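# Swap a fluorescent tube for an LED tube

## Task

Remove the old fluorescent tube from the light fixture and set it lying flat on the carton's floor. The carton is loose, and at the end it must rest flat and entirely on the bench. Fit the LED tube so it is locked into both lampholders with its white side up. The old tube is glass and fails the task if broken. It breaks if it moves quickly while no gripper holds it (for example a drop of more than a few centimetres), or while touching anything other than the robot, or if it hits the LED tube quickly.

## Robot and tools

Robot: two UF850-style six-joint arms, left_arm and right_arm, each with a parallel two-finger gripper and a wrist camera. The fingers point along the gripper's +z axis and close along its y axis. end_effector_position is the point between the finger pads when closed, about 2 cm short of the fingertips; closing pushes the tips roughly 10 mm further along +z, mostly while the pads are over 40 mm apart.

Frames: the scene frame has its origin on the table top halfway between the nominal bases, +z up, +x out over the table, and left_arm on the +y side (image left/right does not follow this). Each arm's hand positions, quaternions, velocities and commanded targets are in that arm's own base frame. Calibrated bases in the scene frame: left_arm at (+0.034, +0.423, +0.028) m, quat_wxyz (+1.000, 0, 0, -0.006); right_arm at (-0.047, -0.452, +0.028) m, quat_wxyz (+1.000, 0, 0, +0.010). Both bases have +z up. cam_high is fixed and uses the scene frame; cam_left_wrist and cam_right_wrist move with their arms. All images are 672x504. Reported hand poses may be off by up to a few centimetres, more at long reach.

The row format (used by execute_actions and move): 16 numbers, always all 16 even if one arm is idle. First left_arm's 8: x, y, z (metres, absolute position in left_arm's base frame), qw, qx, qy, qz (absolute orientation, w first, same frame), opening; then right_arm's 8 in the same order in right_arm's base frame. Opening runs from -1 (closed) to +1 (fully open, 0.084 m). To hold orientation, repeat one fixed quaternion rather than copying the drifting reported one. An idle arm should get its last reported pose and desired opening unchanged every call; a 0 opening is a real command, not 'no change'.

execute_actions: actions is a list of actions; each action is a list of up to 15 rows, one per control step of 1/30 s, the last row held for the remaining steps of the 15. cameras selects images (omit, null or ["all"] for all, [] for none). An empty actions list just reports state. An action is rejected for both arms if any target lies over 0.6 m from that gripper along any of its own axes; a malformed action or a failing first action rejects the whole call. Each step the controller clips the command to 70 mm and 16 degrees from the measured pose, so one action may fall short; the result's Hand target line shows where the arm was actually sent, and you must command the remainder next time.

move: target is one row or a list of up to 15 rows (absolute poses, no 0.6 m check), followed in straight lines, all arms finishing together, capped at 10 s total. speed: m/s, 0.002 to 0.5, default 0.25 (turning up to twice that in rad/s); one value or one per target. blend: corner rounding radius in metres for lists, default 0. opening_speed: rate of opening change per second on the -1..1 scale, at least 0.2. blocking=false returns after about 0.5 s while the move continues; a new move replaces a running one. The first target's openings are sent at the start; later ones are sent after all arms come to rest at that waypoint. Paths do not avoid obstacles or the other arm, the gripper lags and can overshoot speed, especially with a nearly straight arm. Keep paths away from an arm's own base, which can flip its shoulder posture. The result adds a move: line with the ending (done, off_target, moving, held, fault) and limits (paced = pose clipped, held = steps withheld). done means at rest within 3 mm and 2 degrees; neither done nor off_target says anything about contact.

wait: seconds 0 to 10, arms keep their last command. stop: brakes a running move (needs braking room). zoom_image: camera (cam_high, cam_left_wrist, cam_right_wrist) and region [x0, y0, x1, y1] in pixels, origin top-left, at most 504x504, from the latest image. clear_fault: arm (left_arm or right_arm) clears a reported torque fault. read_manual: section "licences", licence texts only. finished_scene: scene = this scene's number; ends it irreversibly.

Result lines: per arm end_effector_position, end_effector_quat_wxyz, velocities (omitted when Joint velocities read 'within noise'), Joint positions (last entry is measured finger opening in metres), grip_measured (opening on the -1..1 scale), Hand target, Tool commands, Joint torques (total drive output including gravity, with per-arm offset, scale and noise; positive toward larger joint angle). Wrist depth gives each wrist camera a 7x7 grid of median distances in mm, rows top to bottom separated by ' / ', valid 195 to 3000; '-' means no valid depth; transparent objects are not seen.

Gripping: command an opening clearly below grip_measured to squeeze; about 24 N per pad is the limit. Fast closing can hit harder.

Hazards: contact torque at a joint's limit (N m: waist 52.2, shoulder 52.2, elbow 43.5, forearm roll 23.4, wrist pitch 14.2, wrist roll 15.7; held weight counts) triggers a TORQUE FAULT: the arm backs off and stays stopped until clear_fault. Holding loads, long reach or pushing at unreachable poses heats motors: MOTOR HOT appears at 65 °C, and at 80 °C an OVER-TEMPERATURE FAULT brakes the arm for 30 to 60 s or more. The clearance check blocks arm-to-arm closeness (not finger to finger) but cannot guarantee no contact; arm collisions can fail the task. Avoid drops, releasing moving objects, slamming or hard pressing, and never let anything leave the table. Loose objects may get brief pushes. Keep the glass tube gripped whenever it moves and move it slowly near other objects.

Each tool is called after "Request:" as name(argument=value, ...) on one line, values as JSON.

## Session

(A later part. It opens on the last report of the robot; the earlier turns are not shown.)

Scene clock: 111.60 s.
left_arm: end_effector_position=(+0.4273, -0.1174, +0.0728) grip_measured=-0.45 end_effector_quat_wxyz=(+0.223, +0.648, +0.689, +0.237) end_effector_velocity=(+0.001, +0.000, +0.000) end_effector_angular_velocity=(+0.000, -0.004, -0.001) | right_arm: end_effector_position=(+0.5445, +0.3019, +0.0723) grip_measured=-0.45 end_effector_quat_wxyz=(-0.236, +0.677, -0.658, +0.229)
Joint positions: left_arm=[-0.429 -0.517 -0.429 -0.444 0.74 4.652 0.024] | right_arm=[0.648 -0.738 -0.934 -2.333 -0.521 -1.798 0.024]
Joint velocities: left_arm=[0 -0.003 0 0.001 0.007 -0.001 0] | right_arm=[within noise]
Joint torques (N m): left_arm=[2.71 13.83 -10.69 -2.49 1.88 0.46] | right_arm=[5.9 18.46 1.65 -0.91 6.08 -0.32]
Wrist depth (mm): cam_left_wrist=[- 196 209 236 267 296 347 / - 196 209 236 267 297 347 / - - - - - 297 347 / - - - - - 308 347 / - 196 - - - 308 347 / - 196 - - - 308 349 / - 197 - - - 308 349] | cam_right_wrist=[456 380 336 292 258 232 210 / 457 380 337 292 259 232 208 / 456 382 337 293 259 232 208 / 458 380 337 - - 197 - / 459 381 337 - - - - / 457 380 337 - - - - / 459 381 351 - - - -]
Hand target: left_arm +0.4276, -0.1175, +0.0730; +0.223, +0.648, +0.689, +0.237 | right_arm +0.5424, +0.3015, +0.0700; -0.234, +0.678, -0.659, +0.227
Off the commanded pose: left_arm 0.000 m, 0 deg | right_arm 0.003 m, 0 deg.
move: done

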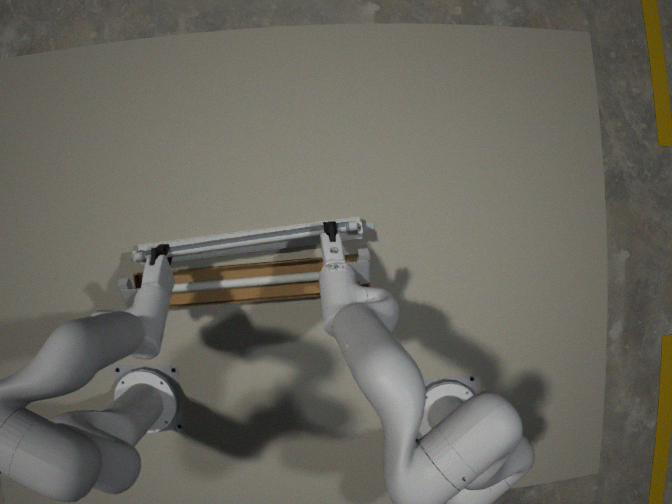

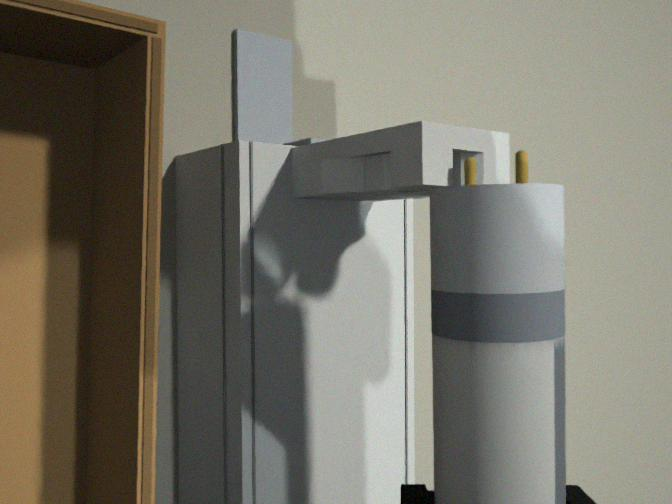

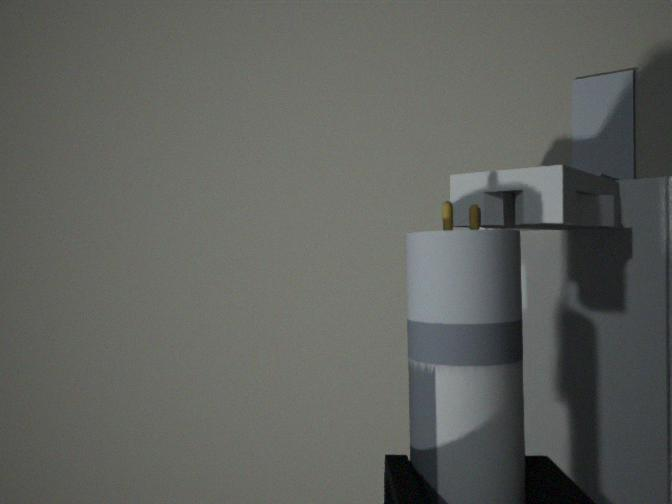

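Request:
move(target=[[0.4276,-0.1175,0.0780,0.2231,0.6480,0.6892,0.2373,-0.9,0.5424,0.3015,0.0770,-0.2336,0.6785,-0.6587,0.2268,-0.9],[0.4270,-0.1175,0.0760,0.2240,0.6505,0.6867,0.2364,-0.9,0.5385,0.3015,0.0750,-0.2327,0.6760,-0.6612,0.2277,-0.9]], speed=0.04)

Request:
zoom_image(camera="cam_left_wrist", region=[330, 90, 650, 300])

Request:
zoom_image(camera="cam_right_wrist", region=[330, 90, 650, 300])

Scene clock: 113.10 s.
left_arm: end_effector_position=(+0.4271, -0.1175, +0.0761) grip_measured=-0.45 end_effector_quat_wxyz=(+0.224, +0.650, +0.686, +0.236) | right_arm: end_effector_position=(+0.5384, +0.3014, +0.0748) grip_measured=-0.45 end_effector_quat_wxyz=(-0.232, +0.676, -0.661, +0.228)
Joint positions: left_arm=[-0.426 -0.505 -0.424 -0.438 0.735 4.657 0.024] | right_arm=[0.655 -0.725 -0.923 -2.31 -0.515 -1.809 0.024]
Joint velocities: within noise
Joint torques (N m): left_arm=[2.29 14.84 -9.2 -2.67 1.34 0.04] | right_arm=[-0.55 39.63 -10.25 -0.11 -2.69 -0.56]
Wrist depth (mm): cam_left_wrist=[- 200 213 240 271 302 353 / - 199 213 234 272 302 353 / - - - - - 302 353 / - 195 - - - 314 353 / - 195 - - - 314 355 / - 196 - - - 314 355 / - 197 - - - 314 355] | cam_right_wrist=[452 377 336 293 259 233 212 / 452 379 337 293 260 233 212 / 452 379 337 293 253 228 207 / 451 378 336 - - - - / 454 378 337 - - - - / 455 379 337 - - - - / 454 379 350 - - - -]
Hand target: left_arm +0.4270, -0.1175, +0.0760; +0.224, +0.650, +0.686, +0.236 | right_arm +0.5385, +0.3015, +0.0750; -0.233, +0.676, -0.661, +0.228
Off the commanded pose: left_arm 0.000 m, 0 deg | right_arm 0.000 m, 0 deg.
move: done

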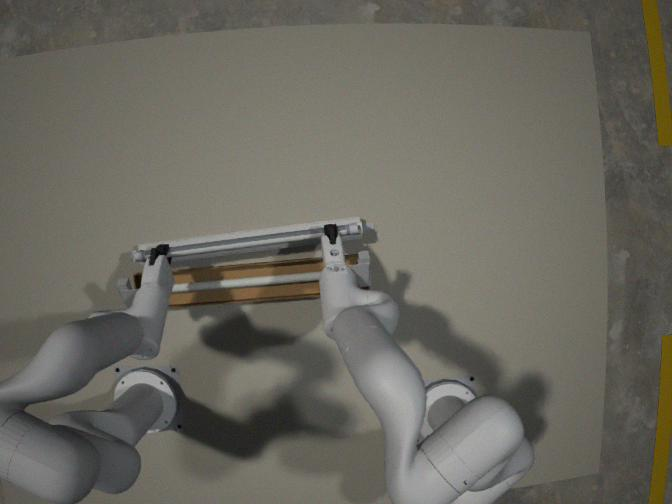

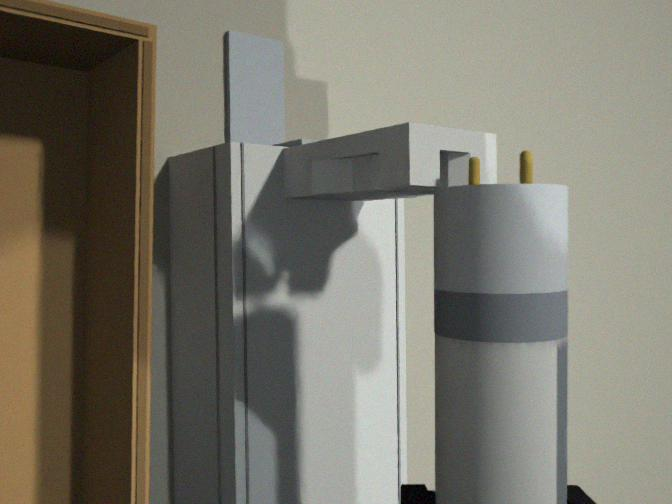

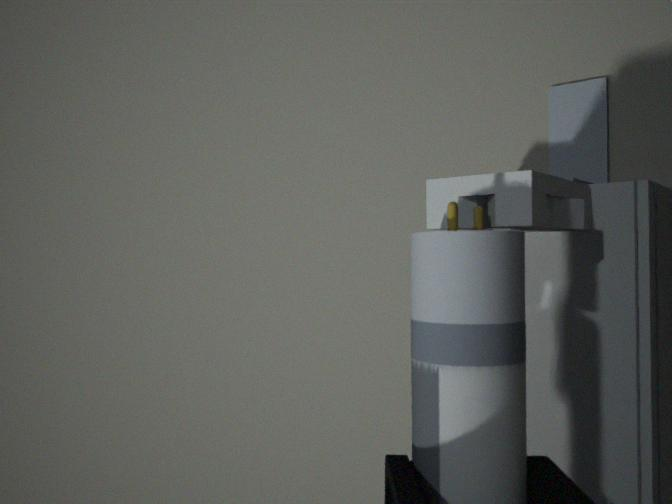

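Scaled by 1.575.

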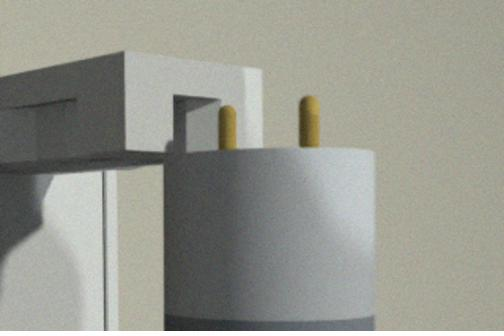

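Scaled by 1.575.

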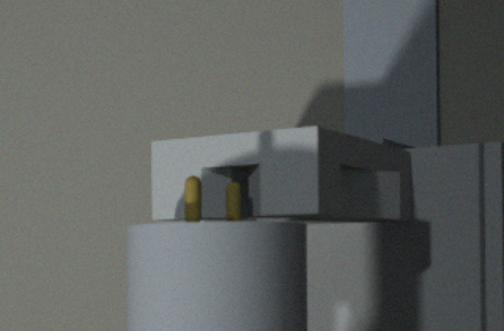

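Request:
move(target=[[0.4270,-0.1175,0.0755,0.2240,0.6505,0.6867,0.2364,-0.9,0.5399,0.3015,0.0750,-0.2327,0.6760,-0.6612,0.2277,-0.9],[0.4270,-0.1175,0.0700,0.2240,0.6505,0.6867,0.2364,-0.9,0.5399,0.3015,0.0695,-0.2327,0.6760,-0.6612,0.2277,-0.9]], speed=0.03)

Request:
zoom_image(camera="cam_left_wrist", region=[330, 90, 650, 300])

Request:
zoom_image(camera="cam_right_wrist", region=[330, 90, 650, 300])

Scene clock: 119.70 s.
left_arm: end_effector_position=(+0.4270, -0.1175, +0.0701) grip_measured=-0.45 end_effector_quat_wxyz=(+0.224, +0.650, +0.686, +0.236) | right_arm: end_effector_position=(+0.5398, +0.3015, +0.0695) grip_measured=-0.45 end_effector_quat_wxyz=(-0.233, +0.676, -0.661, +0.228)
Joint positions: left_arm=[-0.426 -0.526 -0.429 -0.43 0.75 4.647 0.024] | right_arm=[0.654 -0.739 -0.929 -2.321 -0.52 -1.797 0.024]
Joint velocities: within noise
Joint torques (N m): left_arm=[2.71 13.66 -8.74 -2.7 1.04 0.13] | right_arm=[-3.21 42.01 -9.14 -0.31 -2.68 -0.31]
Wrist depth (mm): cam_left_wrist=[- - 206 233 263 292 343 / - - 206 233 263 293 342 / - - - - - 293 343 / - - - - - 304 343 / - - - - - 304 344 / - - - - - 304 344 / - - - - - 305 344] | cam_right_wrist=[441 369 328 286 254 228 207 / 442 369 329 287 254 228 206 / 443 369 329 296 254 222 207 / 442 370 329 - - - - / 442 369 329 - - - - / 442 370 329 - - - - / 444 371 342 - - - -]
Hand target: left_arm +0.4270, -0.1175, +0.0700; +0.224, +0.650, +0.686, +0.236 | right_arm +0.5399, +0.3015, +0.0695; -0.233, +0.676, -0.661, +0.228
Off the commanded pose: left_arm 0.000 m, 0 deg | right_arm 0.000 m, 0 deg.
move: done

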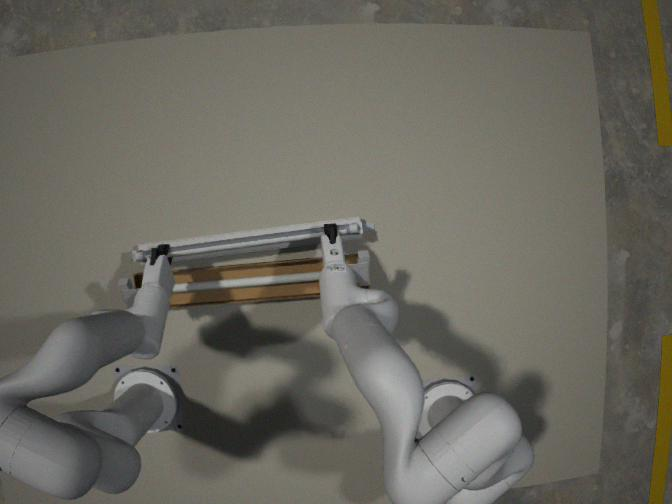

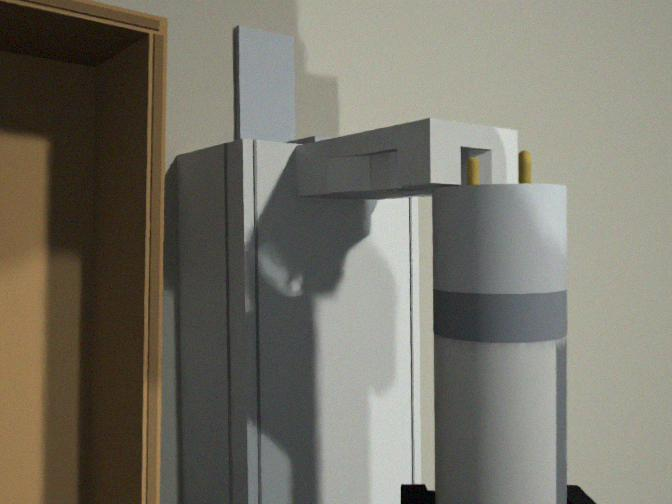

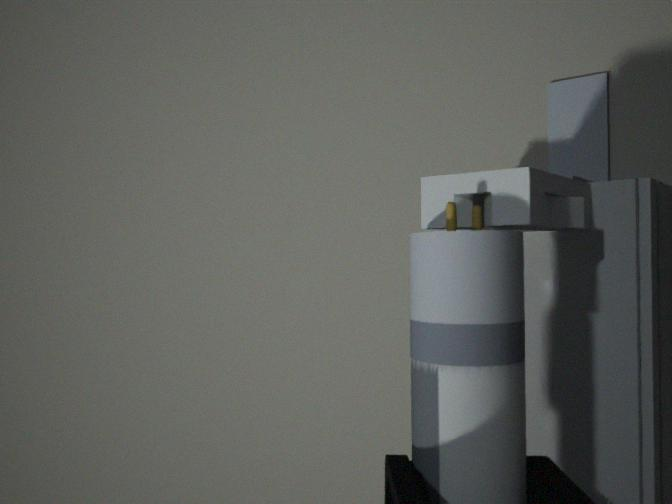

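Scaled by 1.575.

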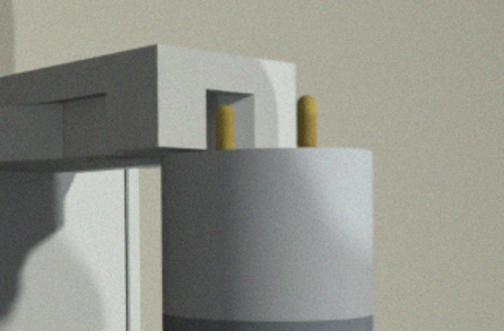

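Scaled by 1.575.

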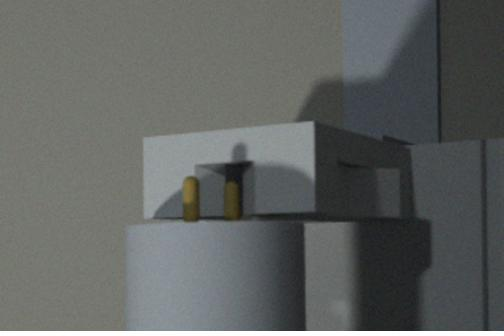

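Request:
move(target=[[0.4270,-0.1175,0.0660,0.2240,0.6505,0.6867,0.2364,-0.9,0.5399,0.3015,0.0655,-0.2327,0.6760,-0.6612,0.2277,-0.9],[0.4270,-0.1175,0.0620,0.2240,0.6505,0.6867,0.2364,-0.9,0.5399,0.3015,0.0615,-0.2327,0.6760,-0.6612,0.2277,-0.9]], speed=0.03)

Request:
zoom_image(camera="cam_left_wrist", region=[330, 90, 650, 300])

Request:
zoom_image(camera="cam_right_wrist", region=[330, 90, 650, 300])

Scene clock: 120.70 s.
left_arm: end_effector_position=(+0.4283, -0.1177, +0.0629) grip_measured=-0.45 end_effector_quat_wxyz=(+0.225, +0.650, +0.686, +0.237) | right_arm: end_effector_position=(+0.5397, +0.3013, +0.0614) grip_measured=-0.45 end_effector_quat_wxyz=(-0.232, +0.676, -0.661, +0.228)
Joint positions: left_arm=[-0.426 -0.554 -0.437 -0.421 0.773 4.634 0.024] | right_arm=[0.653 -0.758 -0.934 -2.338 -0.529 -1.778 0.024]
Joint velocities: within noise
Joint torques (N m): left_arm=[-0.56 8.82 4.44 -0.45 -3.38 0.03] | right_arm=[2.15 43.46 -13.15 -1.84 -3.15 -0.46]
Wrist depth (mm): cam_left_wrist=[- - 198 225 254 283 332 / - - 199 225 255 283 332 / - - - - - 294 332 / - - - - - - 333 / - - - - - - 333 / - - - - - - 335 / - - - - - - 334] | cam_right_wrist=[425 370 315 275 244 219 203 / 424 369 315 275 244 219 201 / 424 370 316 - 244 211 201 / 425 369 315 - - - - / 425 354 316 - - - - / 425 355 316 - - - - / 426 356 328 - - - -]
Hand target: left_arm +0.4270, -0.1175, +0.0620; +0.224, +0.650, +0.686, +0.236 | right_arm +0.5399, +0.3015, +0.0615; -0.233, +0.676, -0.661, +0.228
Off the commanded pose: left_arm 0.002 m, 0 deg | right_arm 0.000 m, 0 deg.
move: done

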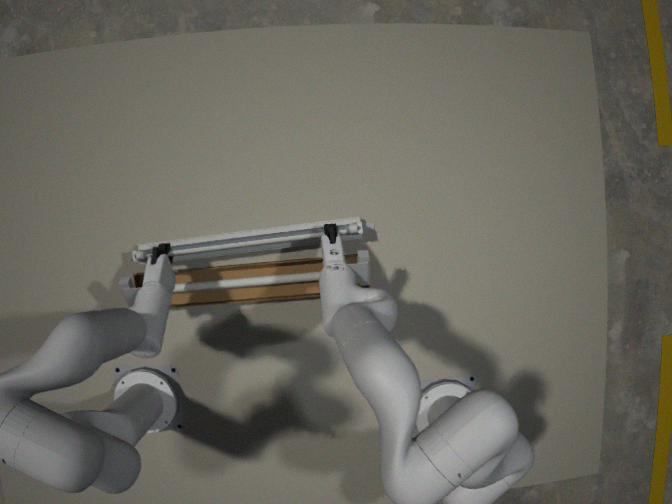

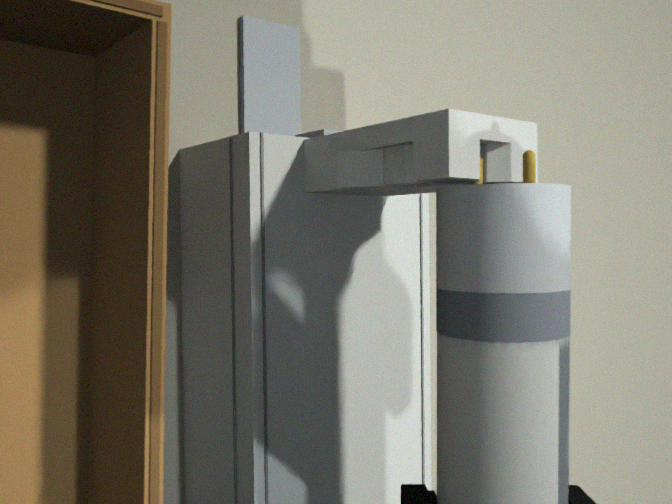

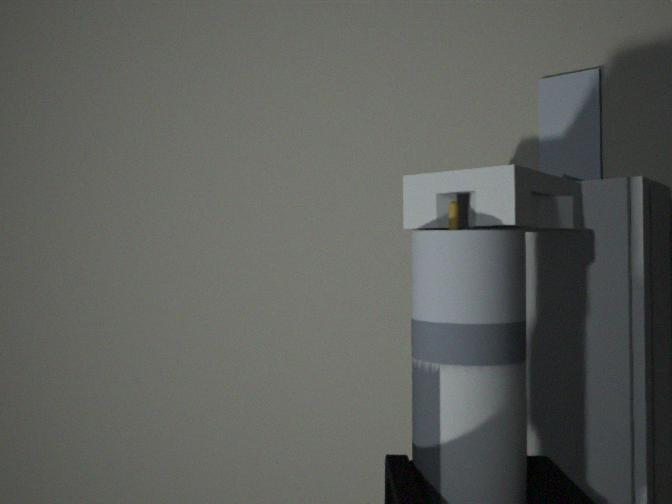

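Scaled by 1.575.

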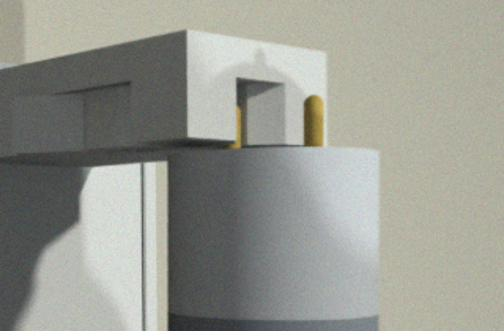

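Scaled by 1.575.

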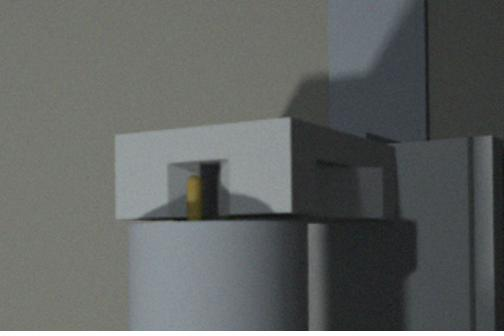

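Request:
move(target=[[0.4286,-0.1175,0.0630,0.2240,0.6505,0.6867,0.2364,-0.9,0.5399,0.3015,0.0615,-0.2327,0.6760,-0.6612,0.2277,-0.9],[0.4286,-0.1175,0.0585,0.2240,0.6505,0.6867,0.2364,-0.9,0.5399,0.3015,0.0575,-0.2327,0.6760,-0.6612,0.2277,-0.9]], speed=0.03)

Request:
zoom_image(camera="cam_left_wrist", region=[330, 90, 650, 300])

Request:
zoom_image(camera="cam_right_wrist", region=[330, 90, 650, 300])

Scene clock: 121.90 s.
left_arm: end_effector_position=(+0.4285, -0.1175, +0.0585) grip_measured=-0.45 end_effector_quat_wxyz=(+0.224, +0.650, +0.686, +0.236) | right_arm: end_effector_position=(+0.5399, +0.3015, +0.0576) grip_measured=-0.45 end_effector_quat_wxyz=(-0.233, +0.676, -0.661, +0.228)
Joint positions: left_arm=[-0.424 -0.568 -0.443 -0.416 0.777 4.63 0.024] | right_arm=[0.654 -0.767 -0.937 -2.347 -0.534 -1.768 0.024]
Joint velocities: within noise
Joint torques (N m): left_arm=[-1.55 10.45 2.53 -1.01 -2.73 0.14] | right_arm=[3.23 44.54 -13.25 -1.82 -3.34 -0.18]
Wrist depth (mm): cam_left_wrist=[- - 199 219 240 275 323 / - - 199 219 240 276 323 / - - - - - 287 324 / - - - - - - 324 / - - - - - 287 324 / - - - - - 287 325 / - - - - - 287 324] | cam_right_wrist=[416 363 310 270 239 215 199 / 418 363 309 270 239 215 199 / 417 364 310 - 239 208 198 / 417 362 311 - - - - / 417 364 310 - - - - / 418 363 311 - - - - / 418 364 322 - - - -]
Hand target: left_arm +0.4286, -0.1175, +0.0585; +0.224, +0.650, +0.686, +0.236 | right_arm +0.5399, +0.3015, +0.0575; -0.233, +0.676, -0.661, +0.228
Off the commanded pose: left_arm 0.000 m, 0 deg | right_arm 0.000 m, 0 deg.
move: done

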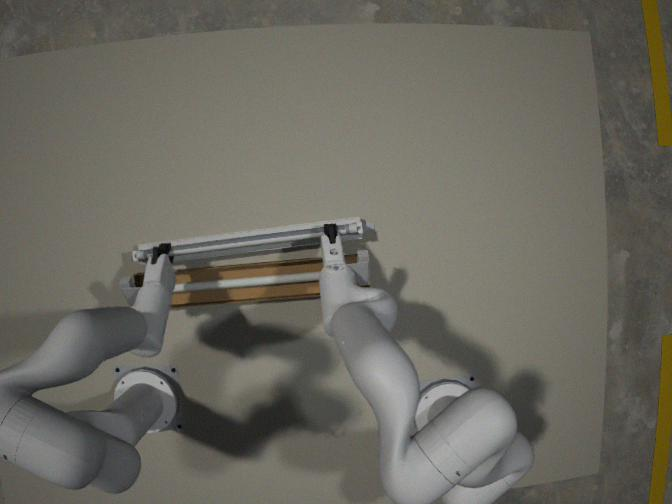

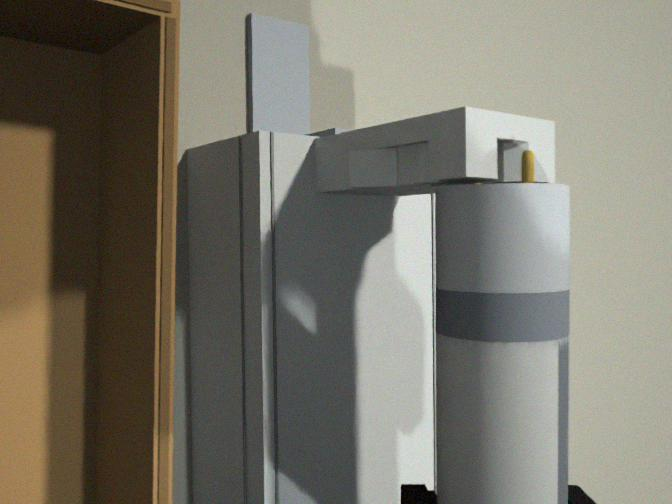

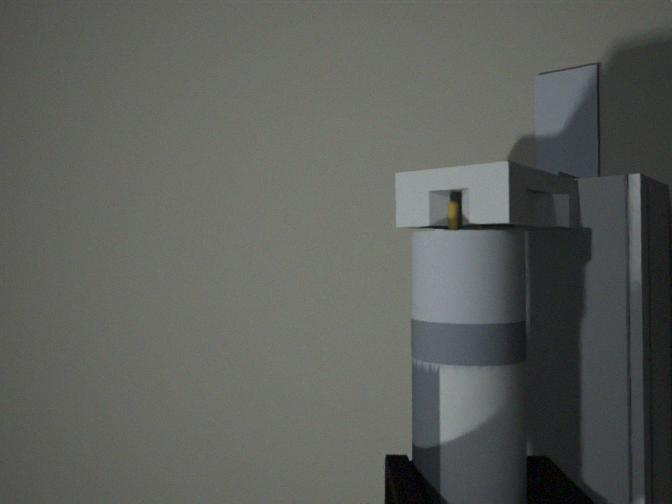

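Scaled by 1.575.

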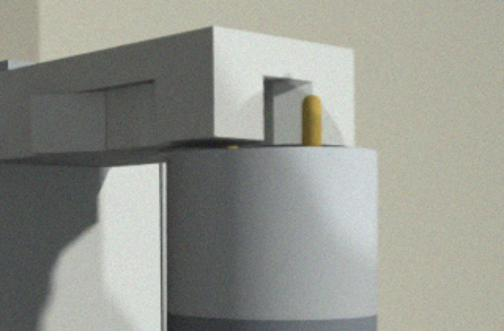

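Scaled by 1.575.

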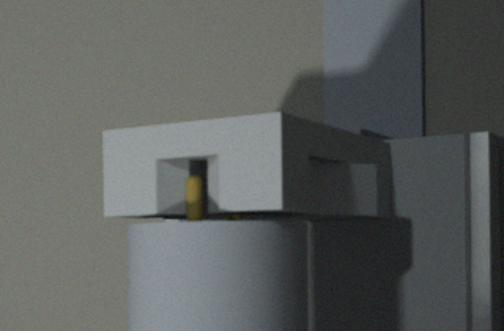

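Request:
move(target=[[0.4286,-0.1175,0.0545,0.2240,0.6505,0.6867,0.2364,-0.9,0.5400,0.3015,0.0530,-0.2327,0.6760,-0.6612,0.2277,-0.9]], speed=0.02)

Request:
zoom_image(camera="cam_left_wrist", region=[330, 90, 650, 300])

Request:
zoom_image(camera="cam_right_wrist", region=[330, 90, 650, 300])

Scene clock: 122.90 s.
left_arm: end_effector_position=(+0.4285, -0.1175, +0.0545) grip_measured=-0.45 end_effector_quat_wxyz=(+0.224, +0.650, +0.686, +0.236) | right_arm: end_effector_position=(+0.5399, +0.3015, +0.0530) grip_measured=-0.45 end_effector_quat_wxyz=(-0.233, +0.676, -0.661, +0.228)
Joint positions: left_arm=[-0.424 -0.583 -0.446 -0.412 0.786 4.624 0.024] | right_arm=[0.653 -0.778 -0.94 -2.356 -0.539 -1.758 0.024]
Joint velocities: within noise
Joint torques (N m): left_arm=[1.27 10.43 1.26 -1.28 -1.96 0.18] | right_arm=[3.39 41.59 -13.81 -0.71 -3.46 -0.39]
Wrist depth (mm): cam_left_wrist=[- - - 214 235 269 315 / - - - 214 235 269 315 / - - - - - - 316 / - - - - - - 316 / - - - - - 280 316 / - - - - - 281 317 / - - - - - 281 317] | cam_right_wrist=[407 354 302 264 233 210 - / 406 354 301 264 234 210 195 / 408 354 302 - 234 - - / 407 355 302 - - - - / 408 355 304 - - - - / 408 355 303 - - - - / 409 356 303 - - - -]
Hand target: left_arm +0.4286, -0.1175, +0.0545; +0.224, +0.650, +0.686, +0.236 | right_arm +0.5400, +0.3015, +0.0530; -0.233, +0.676, -0.661, +0.228
Off the commanded pose: left_arm 0.000 m, 0 deg | right_arm 0.000 m, 0 deg.
move: done

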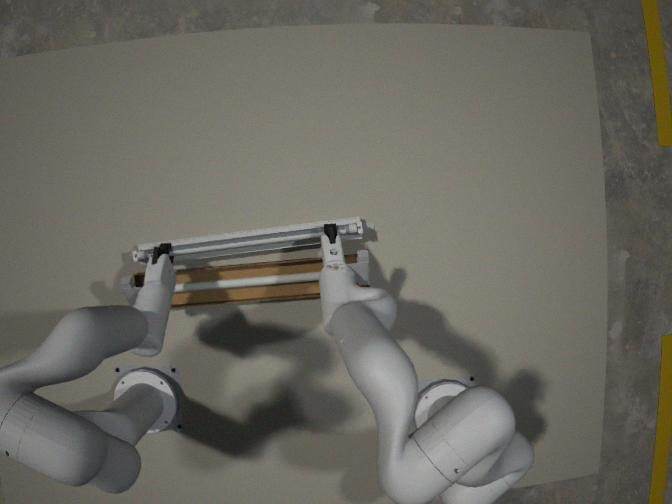

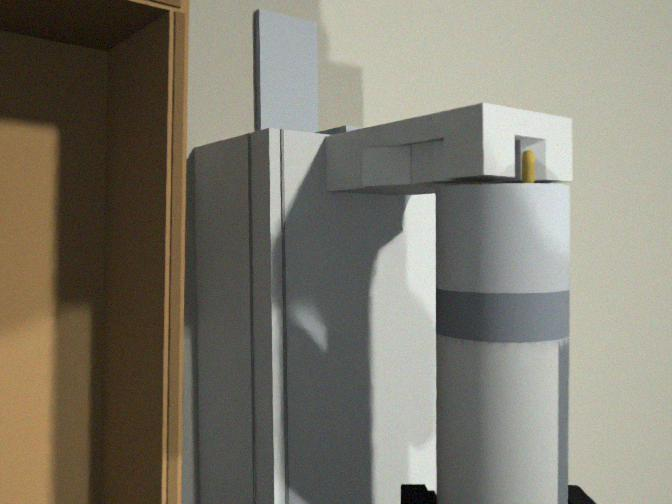

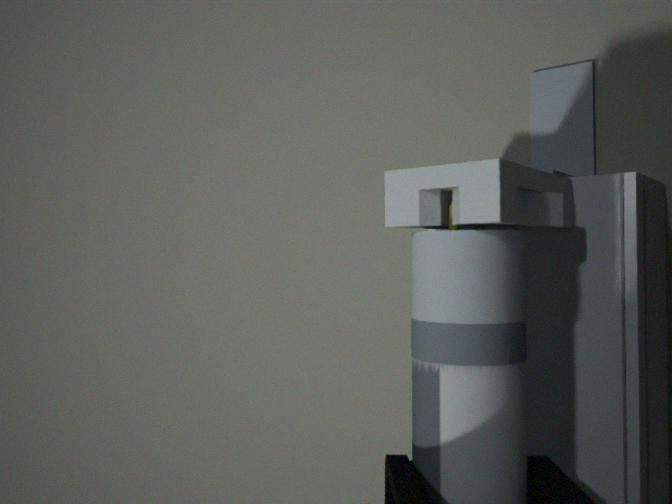

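Scaled by 1.575.

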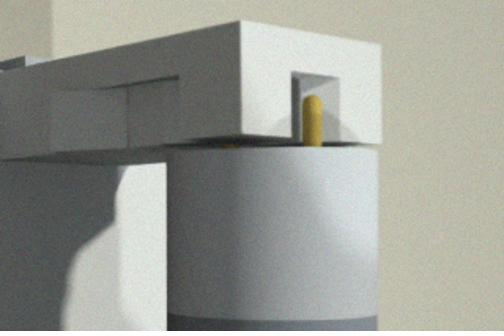

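Scaled by 1.575.

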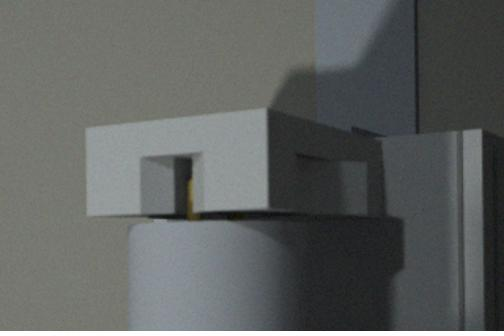

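Request:
move(target=[[0.4286,-0.1175,0.0505,0.2240,0.6505,0.6867,0.2364,-0.9,0.5401,0.3015,0.0490,-0.2327,0.6760,-0.6612,0.2277,-0.9]], speed=0.02)

Request:
zoom_image(camera="cam_left_wrist", region=[330, 90, 650, 300])

Request:
zoom_image(camera="cam_right_wrist", region=[330, 90, 650, 300])

Scene clock: 123.83 s.
left_arm: end_effector_position=(+0.4286, -0.1175, +0.0505) grip_measured=-0.45 end_effector_quat_wxyz=(+0.224, +0.650, +0.686, +0.236) | right_arm: end_effector_position=(+0.5401, +0.3015, +0.0490) grip_measured=-0.45 end_effector_quat_wxyz=(-0.233, +0.676, -0.661, +0.228)
Joint positions: left_arm=[-0.424 -0.597 -0.45 -0.408 0.796 4.618 0.024] | right_arm=[0.653 -0.787 -0.943 -2.363 -0.544 -1.749 0.024]
Joint velocities: within noise
Joint torques (N m): left_arm=[-0.32 11.6 1.13 -1.3 -2.13 0.04] | right_arm=[0.69 40.41 -14.42 -1.6 -3.63 -0.61]
Wrist depth (mm): cam_left_wrist=[- - - 209 230 263 308 / - - - 204 230 263 308 / - - - - - - 309 / - - - - - - 309 / - - - - - 275 309 / - - - - - 275 309 / - - - - - 274 310] | cam_right_wrist=[398 347 297 258 229 206 - / 398 346 296 258 229 206 - / 398 347 297 - 229 - - / 399 347 296 - - - - / 399 347 297 - - - - / 400 348 297 - - - - / 401 349 298 - - - -]
Hand target: left_arm +0.4286, -0.1175, +0.0505; +0.224, +0.650, +0.686, +0.236 | right_arm +0.5401, +0.3015, +0.0490; -0.233, +0.676, -0.661, +0.228
Off the commanded pose: left_arm 0.000 m, 0 deg | right_arm 0.000 m, 0 deg.
move: done

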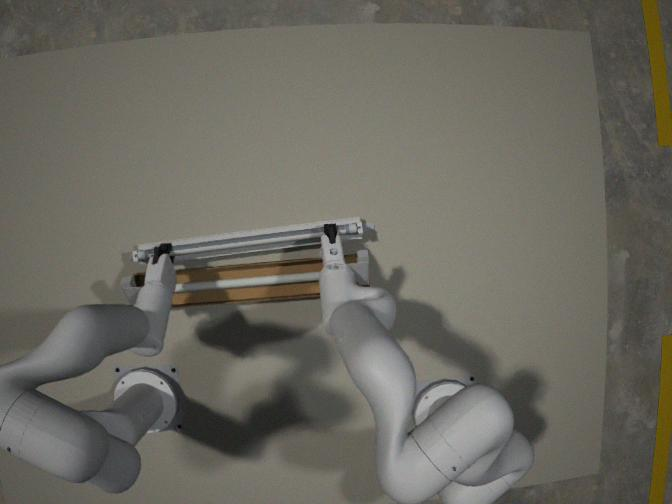

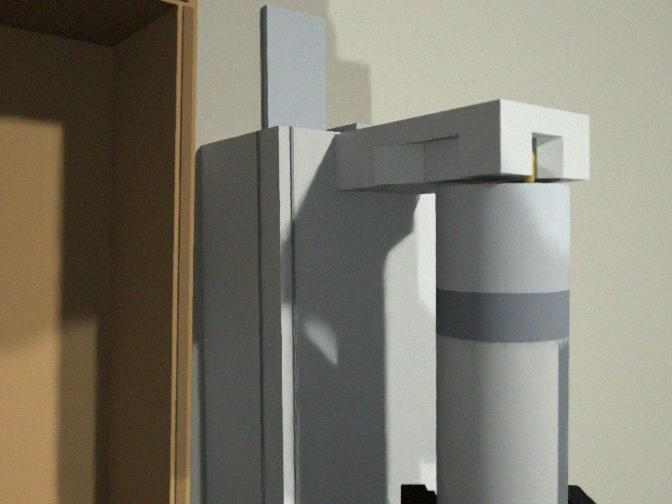

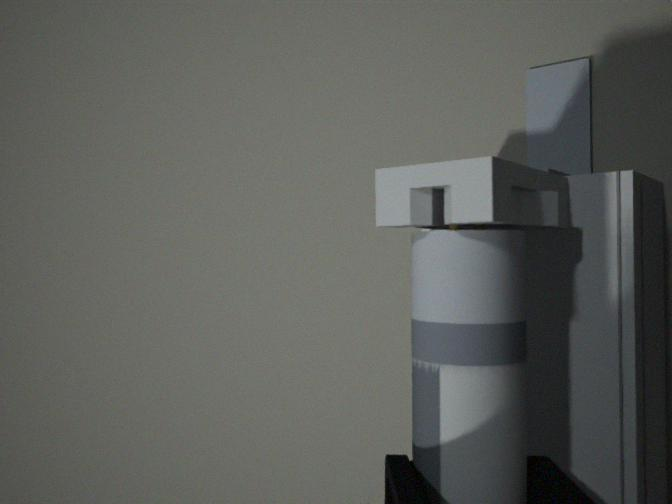

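Scaled by 1.575.

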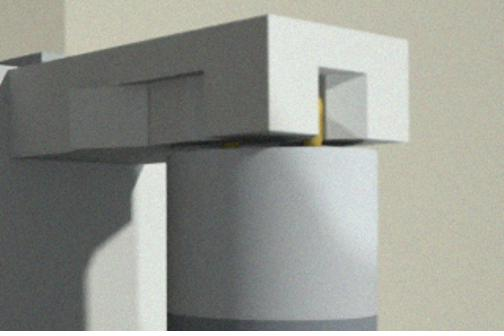

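Scaled by 1.575.

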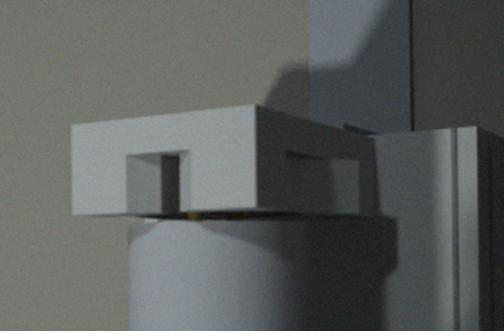

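Request:
move(target=[[0.4286,-0.1175,0.0468,0.2240,0.6505,0.6867,0.2364,-0.9,0.5402,0.3015,0.0447,-0.2327,0.6760,-0.6612,0.2277,-0.9]], speed=0.02)

Request:
zoom_image(camera="cam_left_wrist", region=[330, 90, 650, 300])

Request:
zoom_image(camera="cam_right_wrist", region=[330, 90, 650, 300])

Scene clock: 124.70 s.
left_arm: end_effector_position=(+0.4285, -0.1174, +0.0468) grip_measured=-0.45 end_effector_quat_wxyz=(+0.224, +0.650, +0.687, +0.236) | right_arm: end_effector_position=(+0.5412, +0.3018, +0.0458) grip_measured=-0.45 end_effector_quat_wxyz=(-0.234, +0.675, -0.661, +0.229)
Joint positions: left_arm=[-0.424 -0.61 -0.454 -0.404 0.804 4.613 0.024] | right_arm=[0.653 -0.797 -0.948 -2.371 -0.551 -1.74 0.024]
Joint velocities: within noise
Joint torques (N m): left_arm=[-2.2 13.19 1.01 -0.8 -1.8 0.38] | right_arm=[-0.69 24.96 -8.97 -1.06 0.95 -0.19]
Wrist depth (mm): cam_left_wrist=[- - - 205 224 257 301 / - - - 199 224 257 301 / - - - - - - 301 / - - - - - 268 303 / - - - - - 268 303 / - - - - - 268 303 / - - - - - 268 303] | cam_right_wrist=[397 344 293 255 226 203 - / 395 346 293 255 226 203 - / 398 344 305 - - - - / 396 345 294 - - - - / 398 345 294 - - - - / 397 345 293 - - - - / 398 346 294 - - - -]
Hand target: left_arm +0.4286, -0.1175, +0.0468; +0.224, +0.650, +0.686, +0.236 | right_arm +0.5402, +0.3015, +0.0447; -0.233, +0.676, -0.661, +0.228
Off the commanded pose: left_arm 0.000 m, 0 deg | right_arm 0.002 m, 0 deg.
move: done

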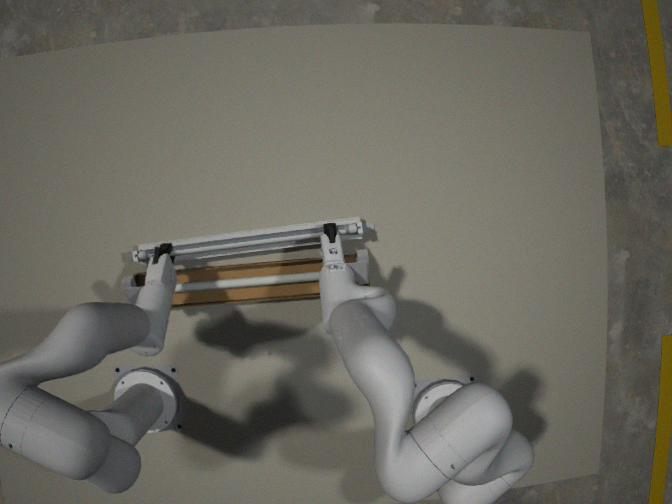

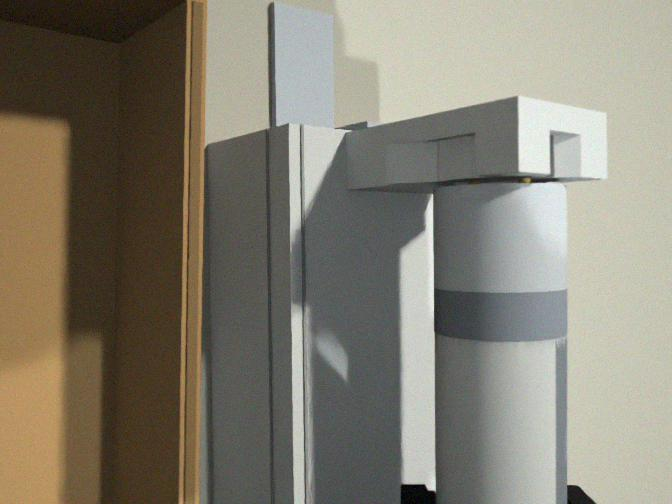

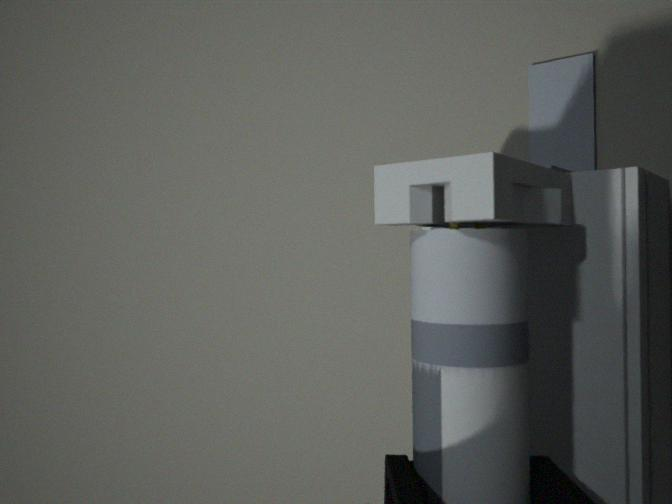

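Scaled by 1.575.

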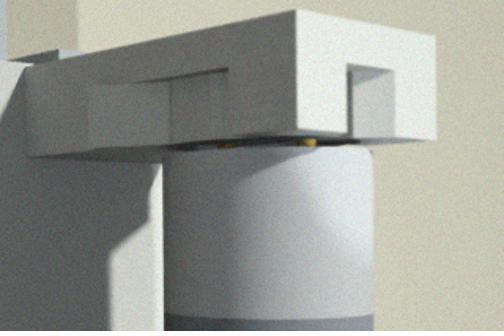

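Scaled by 1.575.

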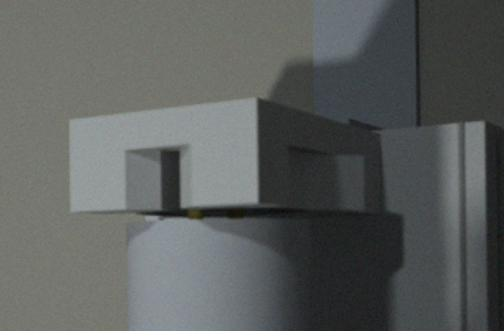

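Request:
move(target=[[0.4286,-0.1175,0.0468,0.2240,0.6505,0.6867,0.2364,-0.9,0.5424,0.3015,0.0465,-0.2327,0.6760,-0.6612,0.2277,-0.9],[0.4286,-0.1175,0.0463,0.2240,0.6505,0.6867,0.2364,-0.9,0.5424,0.3015,0.0447,-0.2327,0.6760,-0.6612,0.2277,-0.9]], speed=0.02, cameras=[])

Scene clock: 125.63 s.
left_arm: end_effector_position=(+0.4286, -0.1175, +0.0463) grip_measured=-0.45 end_effector_quat_wxyz=(+0.224, +0.650, +0.686, +0.236) | right_arm: end_effector_position=(+0.5422, +0.3015, +0.0446) grip_measured=-0.45 end_effector_quat_wxyz=(-0.232, +0.676, -0.661, +0.227)
Joint positions: left_arm=[-0.424 -0.612 -0.454 -0.403 0.806 4.612 0.024] | right_arm=[0.651 -0.8 -0.952 -2.371 -0.546 -1.743 0.024]
Joint velocities: within noise
Joint torques (N m): left_arm=[-1.62 11.42 0.01 -0.68 -1.75 0.16] | right_arm=[-5.93 26.09 -7.97 -0.76 -0.04 -0.38]
Wrist depth (mm): cam_left_wrist=[- - - 204 224 256 300 / - - - 198 224 257 301 / - - - - - - 301 / - - - - - 267 301 / - - - - - 267 302 / - - - - - 267 302 / - - - - - 267 302] | cam_right_wrist=[390 340 290 253 224 201 - / 391 340 290 254 224 207 - / 393 341 301 - - - - / 393 341 291 - - - - / 392 342 291 - - - - / 392 341 291 - - - - / 393 342 303 - - - -]
Hand target: left_arm +0.4286, -0.1175, +0.0463; +0.224, +0.650, +0.686, +0.236 | right_arm +0.5424, +0.3015, +0.0447; -0.233, +0.676, -0.661, +0.228
Off the commanded pose: left_arm 0.000 m, 0 deg | right_arm 0.000 m, 0 deg.
move: done
No camera images: "cameras" was empty.

Request:
move(target=[[0.4286,-0.1175,0.0463,0.2240,0.6505,0.6867,0.2364,-0.9,0.5438,0.3015,0.0447,-0.2327,0.6760,-0.6612,0.2277,-0.9]], speed=0.02, cameras=[])

Request:
move(target=[[0.4286,-0.1175,0.0463,0.2240,0.6505,0.6867,0.2364,-0.9,0.5438,0.3015,0.0436,-0.2327,0.6760,-0.6612,0.2277,-0.9]], speed=0.02)

Scene clock: 126.53 s.
left_arm: end_effector_position=(+0.4286, -0.1175, +0.0463) grip_measured=-0.45 end_effector_quat_wxyz=(+0.224, +0.650, +0.686, +0.236) | right_arm: end_effector_position=(+0.5432, +0.3014, +0.0442) grip_measured=-0.45 end_effector_quat_wxyz=(-0.232, +0.676, -0.661, +0.227)
Joint positions: left_arm=[-0.424 -0.612 -0.454 -0.403 0.806 4.612 0.024] | right_arm=[0.649 -0.802 -0.955 -2.371 -0.544 -1.745 0.024]
Joint velocities: within noise
Joint torques (N m): left_arm=[-2.25 13.93 -0.37 -0.88 -1.61 0.08] | right_arm=[-7.28 30.85 -11.99 -0.97 -2.93 -0.2]
Wrist depth (mm): cam_left_wrist=[- - - 204 224 256 301 / - - - 198 224 257 301 / - - - - - - 301 / - - - - - 267 301 / - - - - - 267 301 / - - - - - 267 301 / - - - - - 268 302] | cam_right_wrist=[387 338 289 251 223 201 - / 388 339 288 252 223 206 - / 389 338 299 - - - - / 389 339 289 - - - - / 389 340 289 - - - - / 389 339 289 - - - - / 389 339 301 - - - -]
Hand target: left_arm +0.4286, -0.1175, +0.0463; +0.224, +0.650, +0.686, +0.236 | right_arm +0.5438, +0.3015, +0.0447; -0.233, +0.676, -0.661, +0.228
Off the commanded pose: left_arm 0.000 m, 0 deg | right_arm 0.001 m, 0 deg.
move: done
No camera images: "cameras" was empty.

Scene clock: 127.23 s.
left_arm: end_effector_position=(+0.4286, -0.1175, +0.0463) grip_measured=-0.45 end_effector_quat_wxyz=(+0.224, +0.650, +0.686, +0.236) | right_arm: end_effector_position=(+0.5438, +0.3014, +0.0436) grip_measured=-0.45 end_effector_quat_wxyz=(-0.233, +0.676, -0.661, +0.228)
Joint positions: left_arm=[-0.424 -0.612 -0.454 -0.403 0.806 4.612 0.024] | right_arm=[0.649 -0.804 -0.956 -2.373 -0.546 -1.743 0.024]
Joint velocities: within noise
Joint torques (N m): left_arm=[-2.19 12.12 -0.27 -0.69 -1.58 0.05] | right_arm=[-7.36 33.36 -13.5 -1.34 -3.58 -0.3]
Wrist depth (mm): cam_left_wrist=[- - - 204 224 256 300 / - - - 198 224 257 301 / - - - - - - 301 / - - - - - 267 301 / - - - - - 267 302 / - - - - - 267 302 / - - - - - 267 301] | cam_right_wrist=[389 337 288 251 222 200 - / 388 339 288 251 223 205 - / 389 338 300 - - - - / 388 339 288 - - - - / 388 338 289 - - - - / 389 339 289 - - - - / 388 340 300 - - - -]
Hand target: left_arm +0.4286, -0.1175, +0.0463; +0.224, +0.650, +0.686, +0.236 | right_arm +0.5438, +0.3015, +0.0436; -0.233, +0.676, -0.661, +0.228
Off the commanded pose: left_arm 0.000 m, 0 deg | right_arm 0.000 m, 0 deg.
move: done

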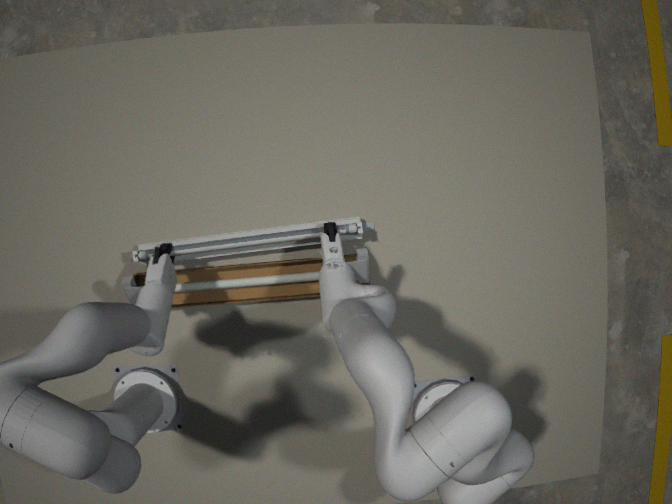

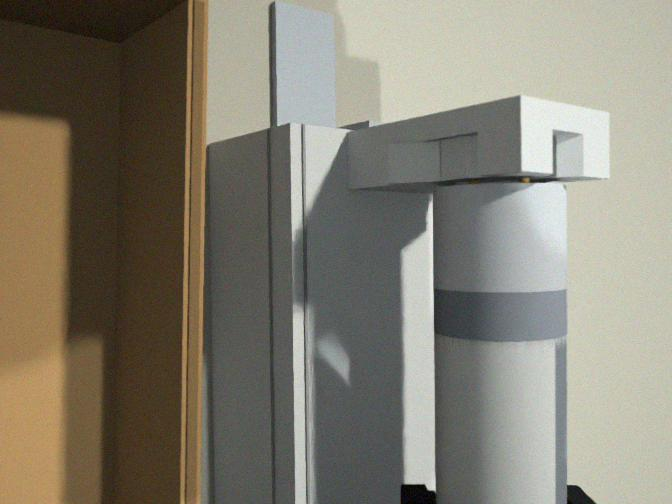

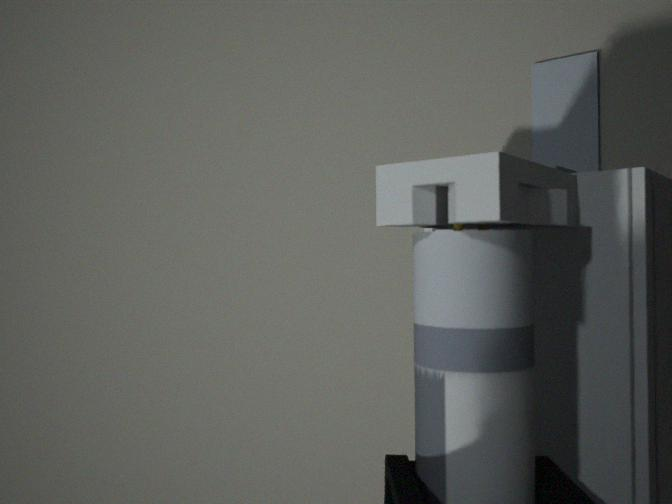

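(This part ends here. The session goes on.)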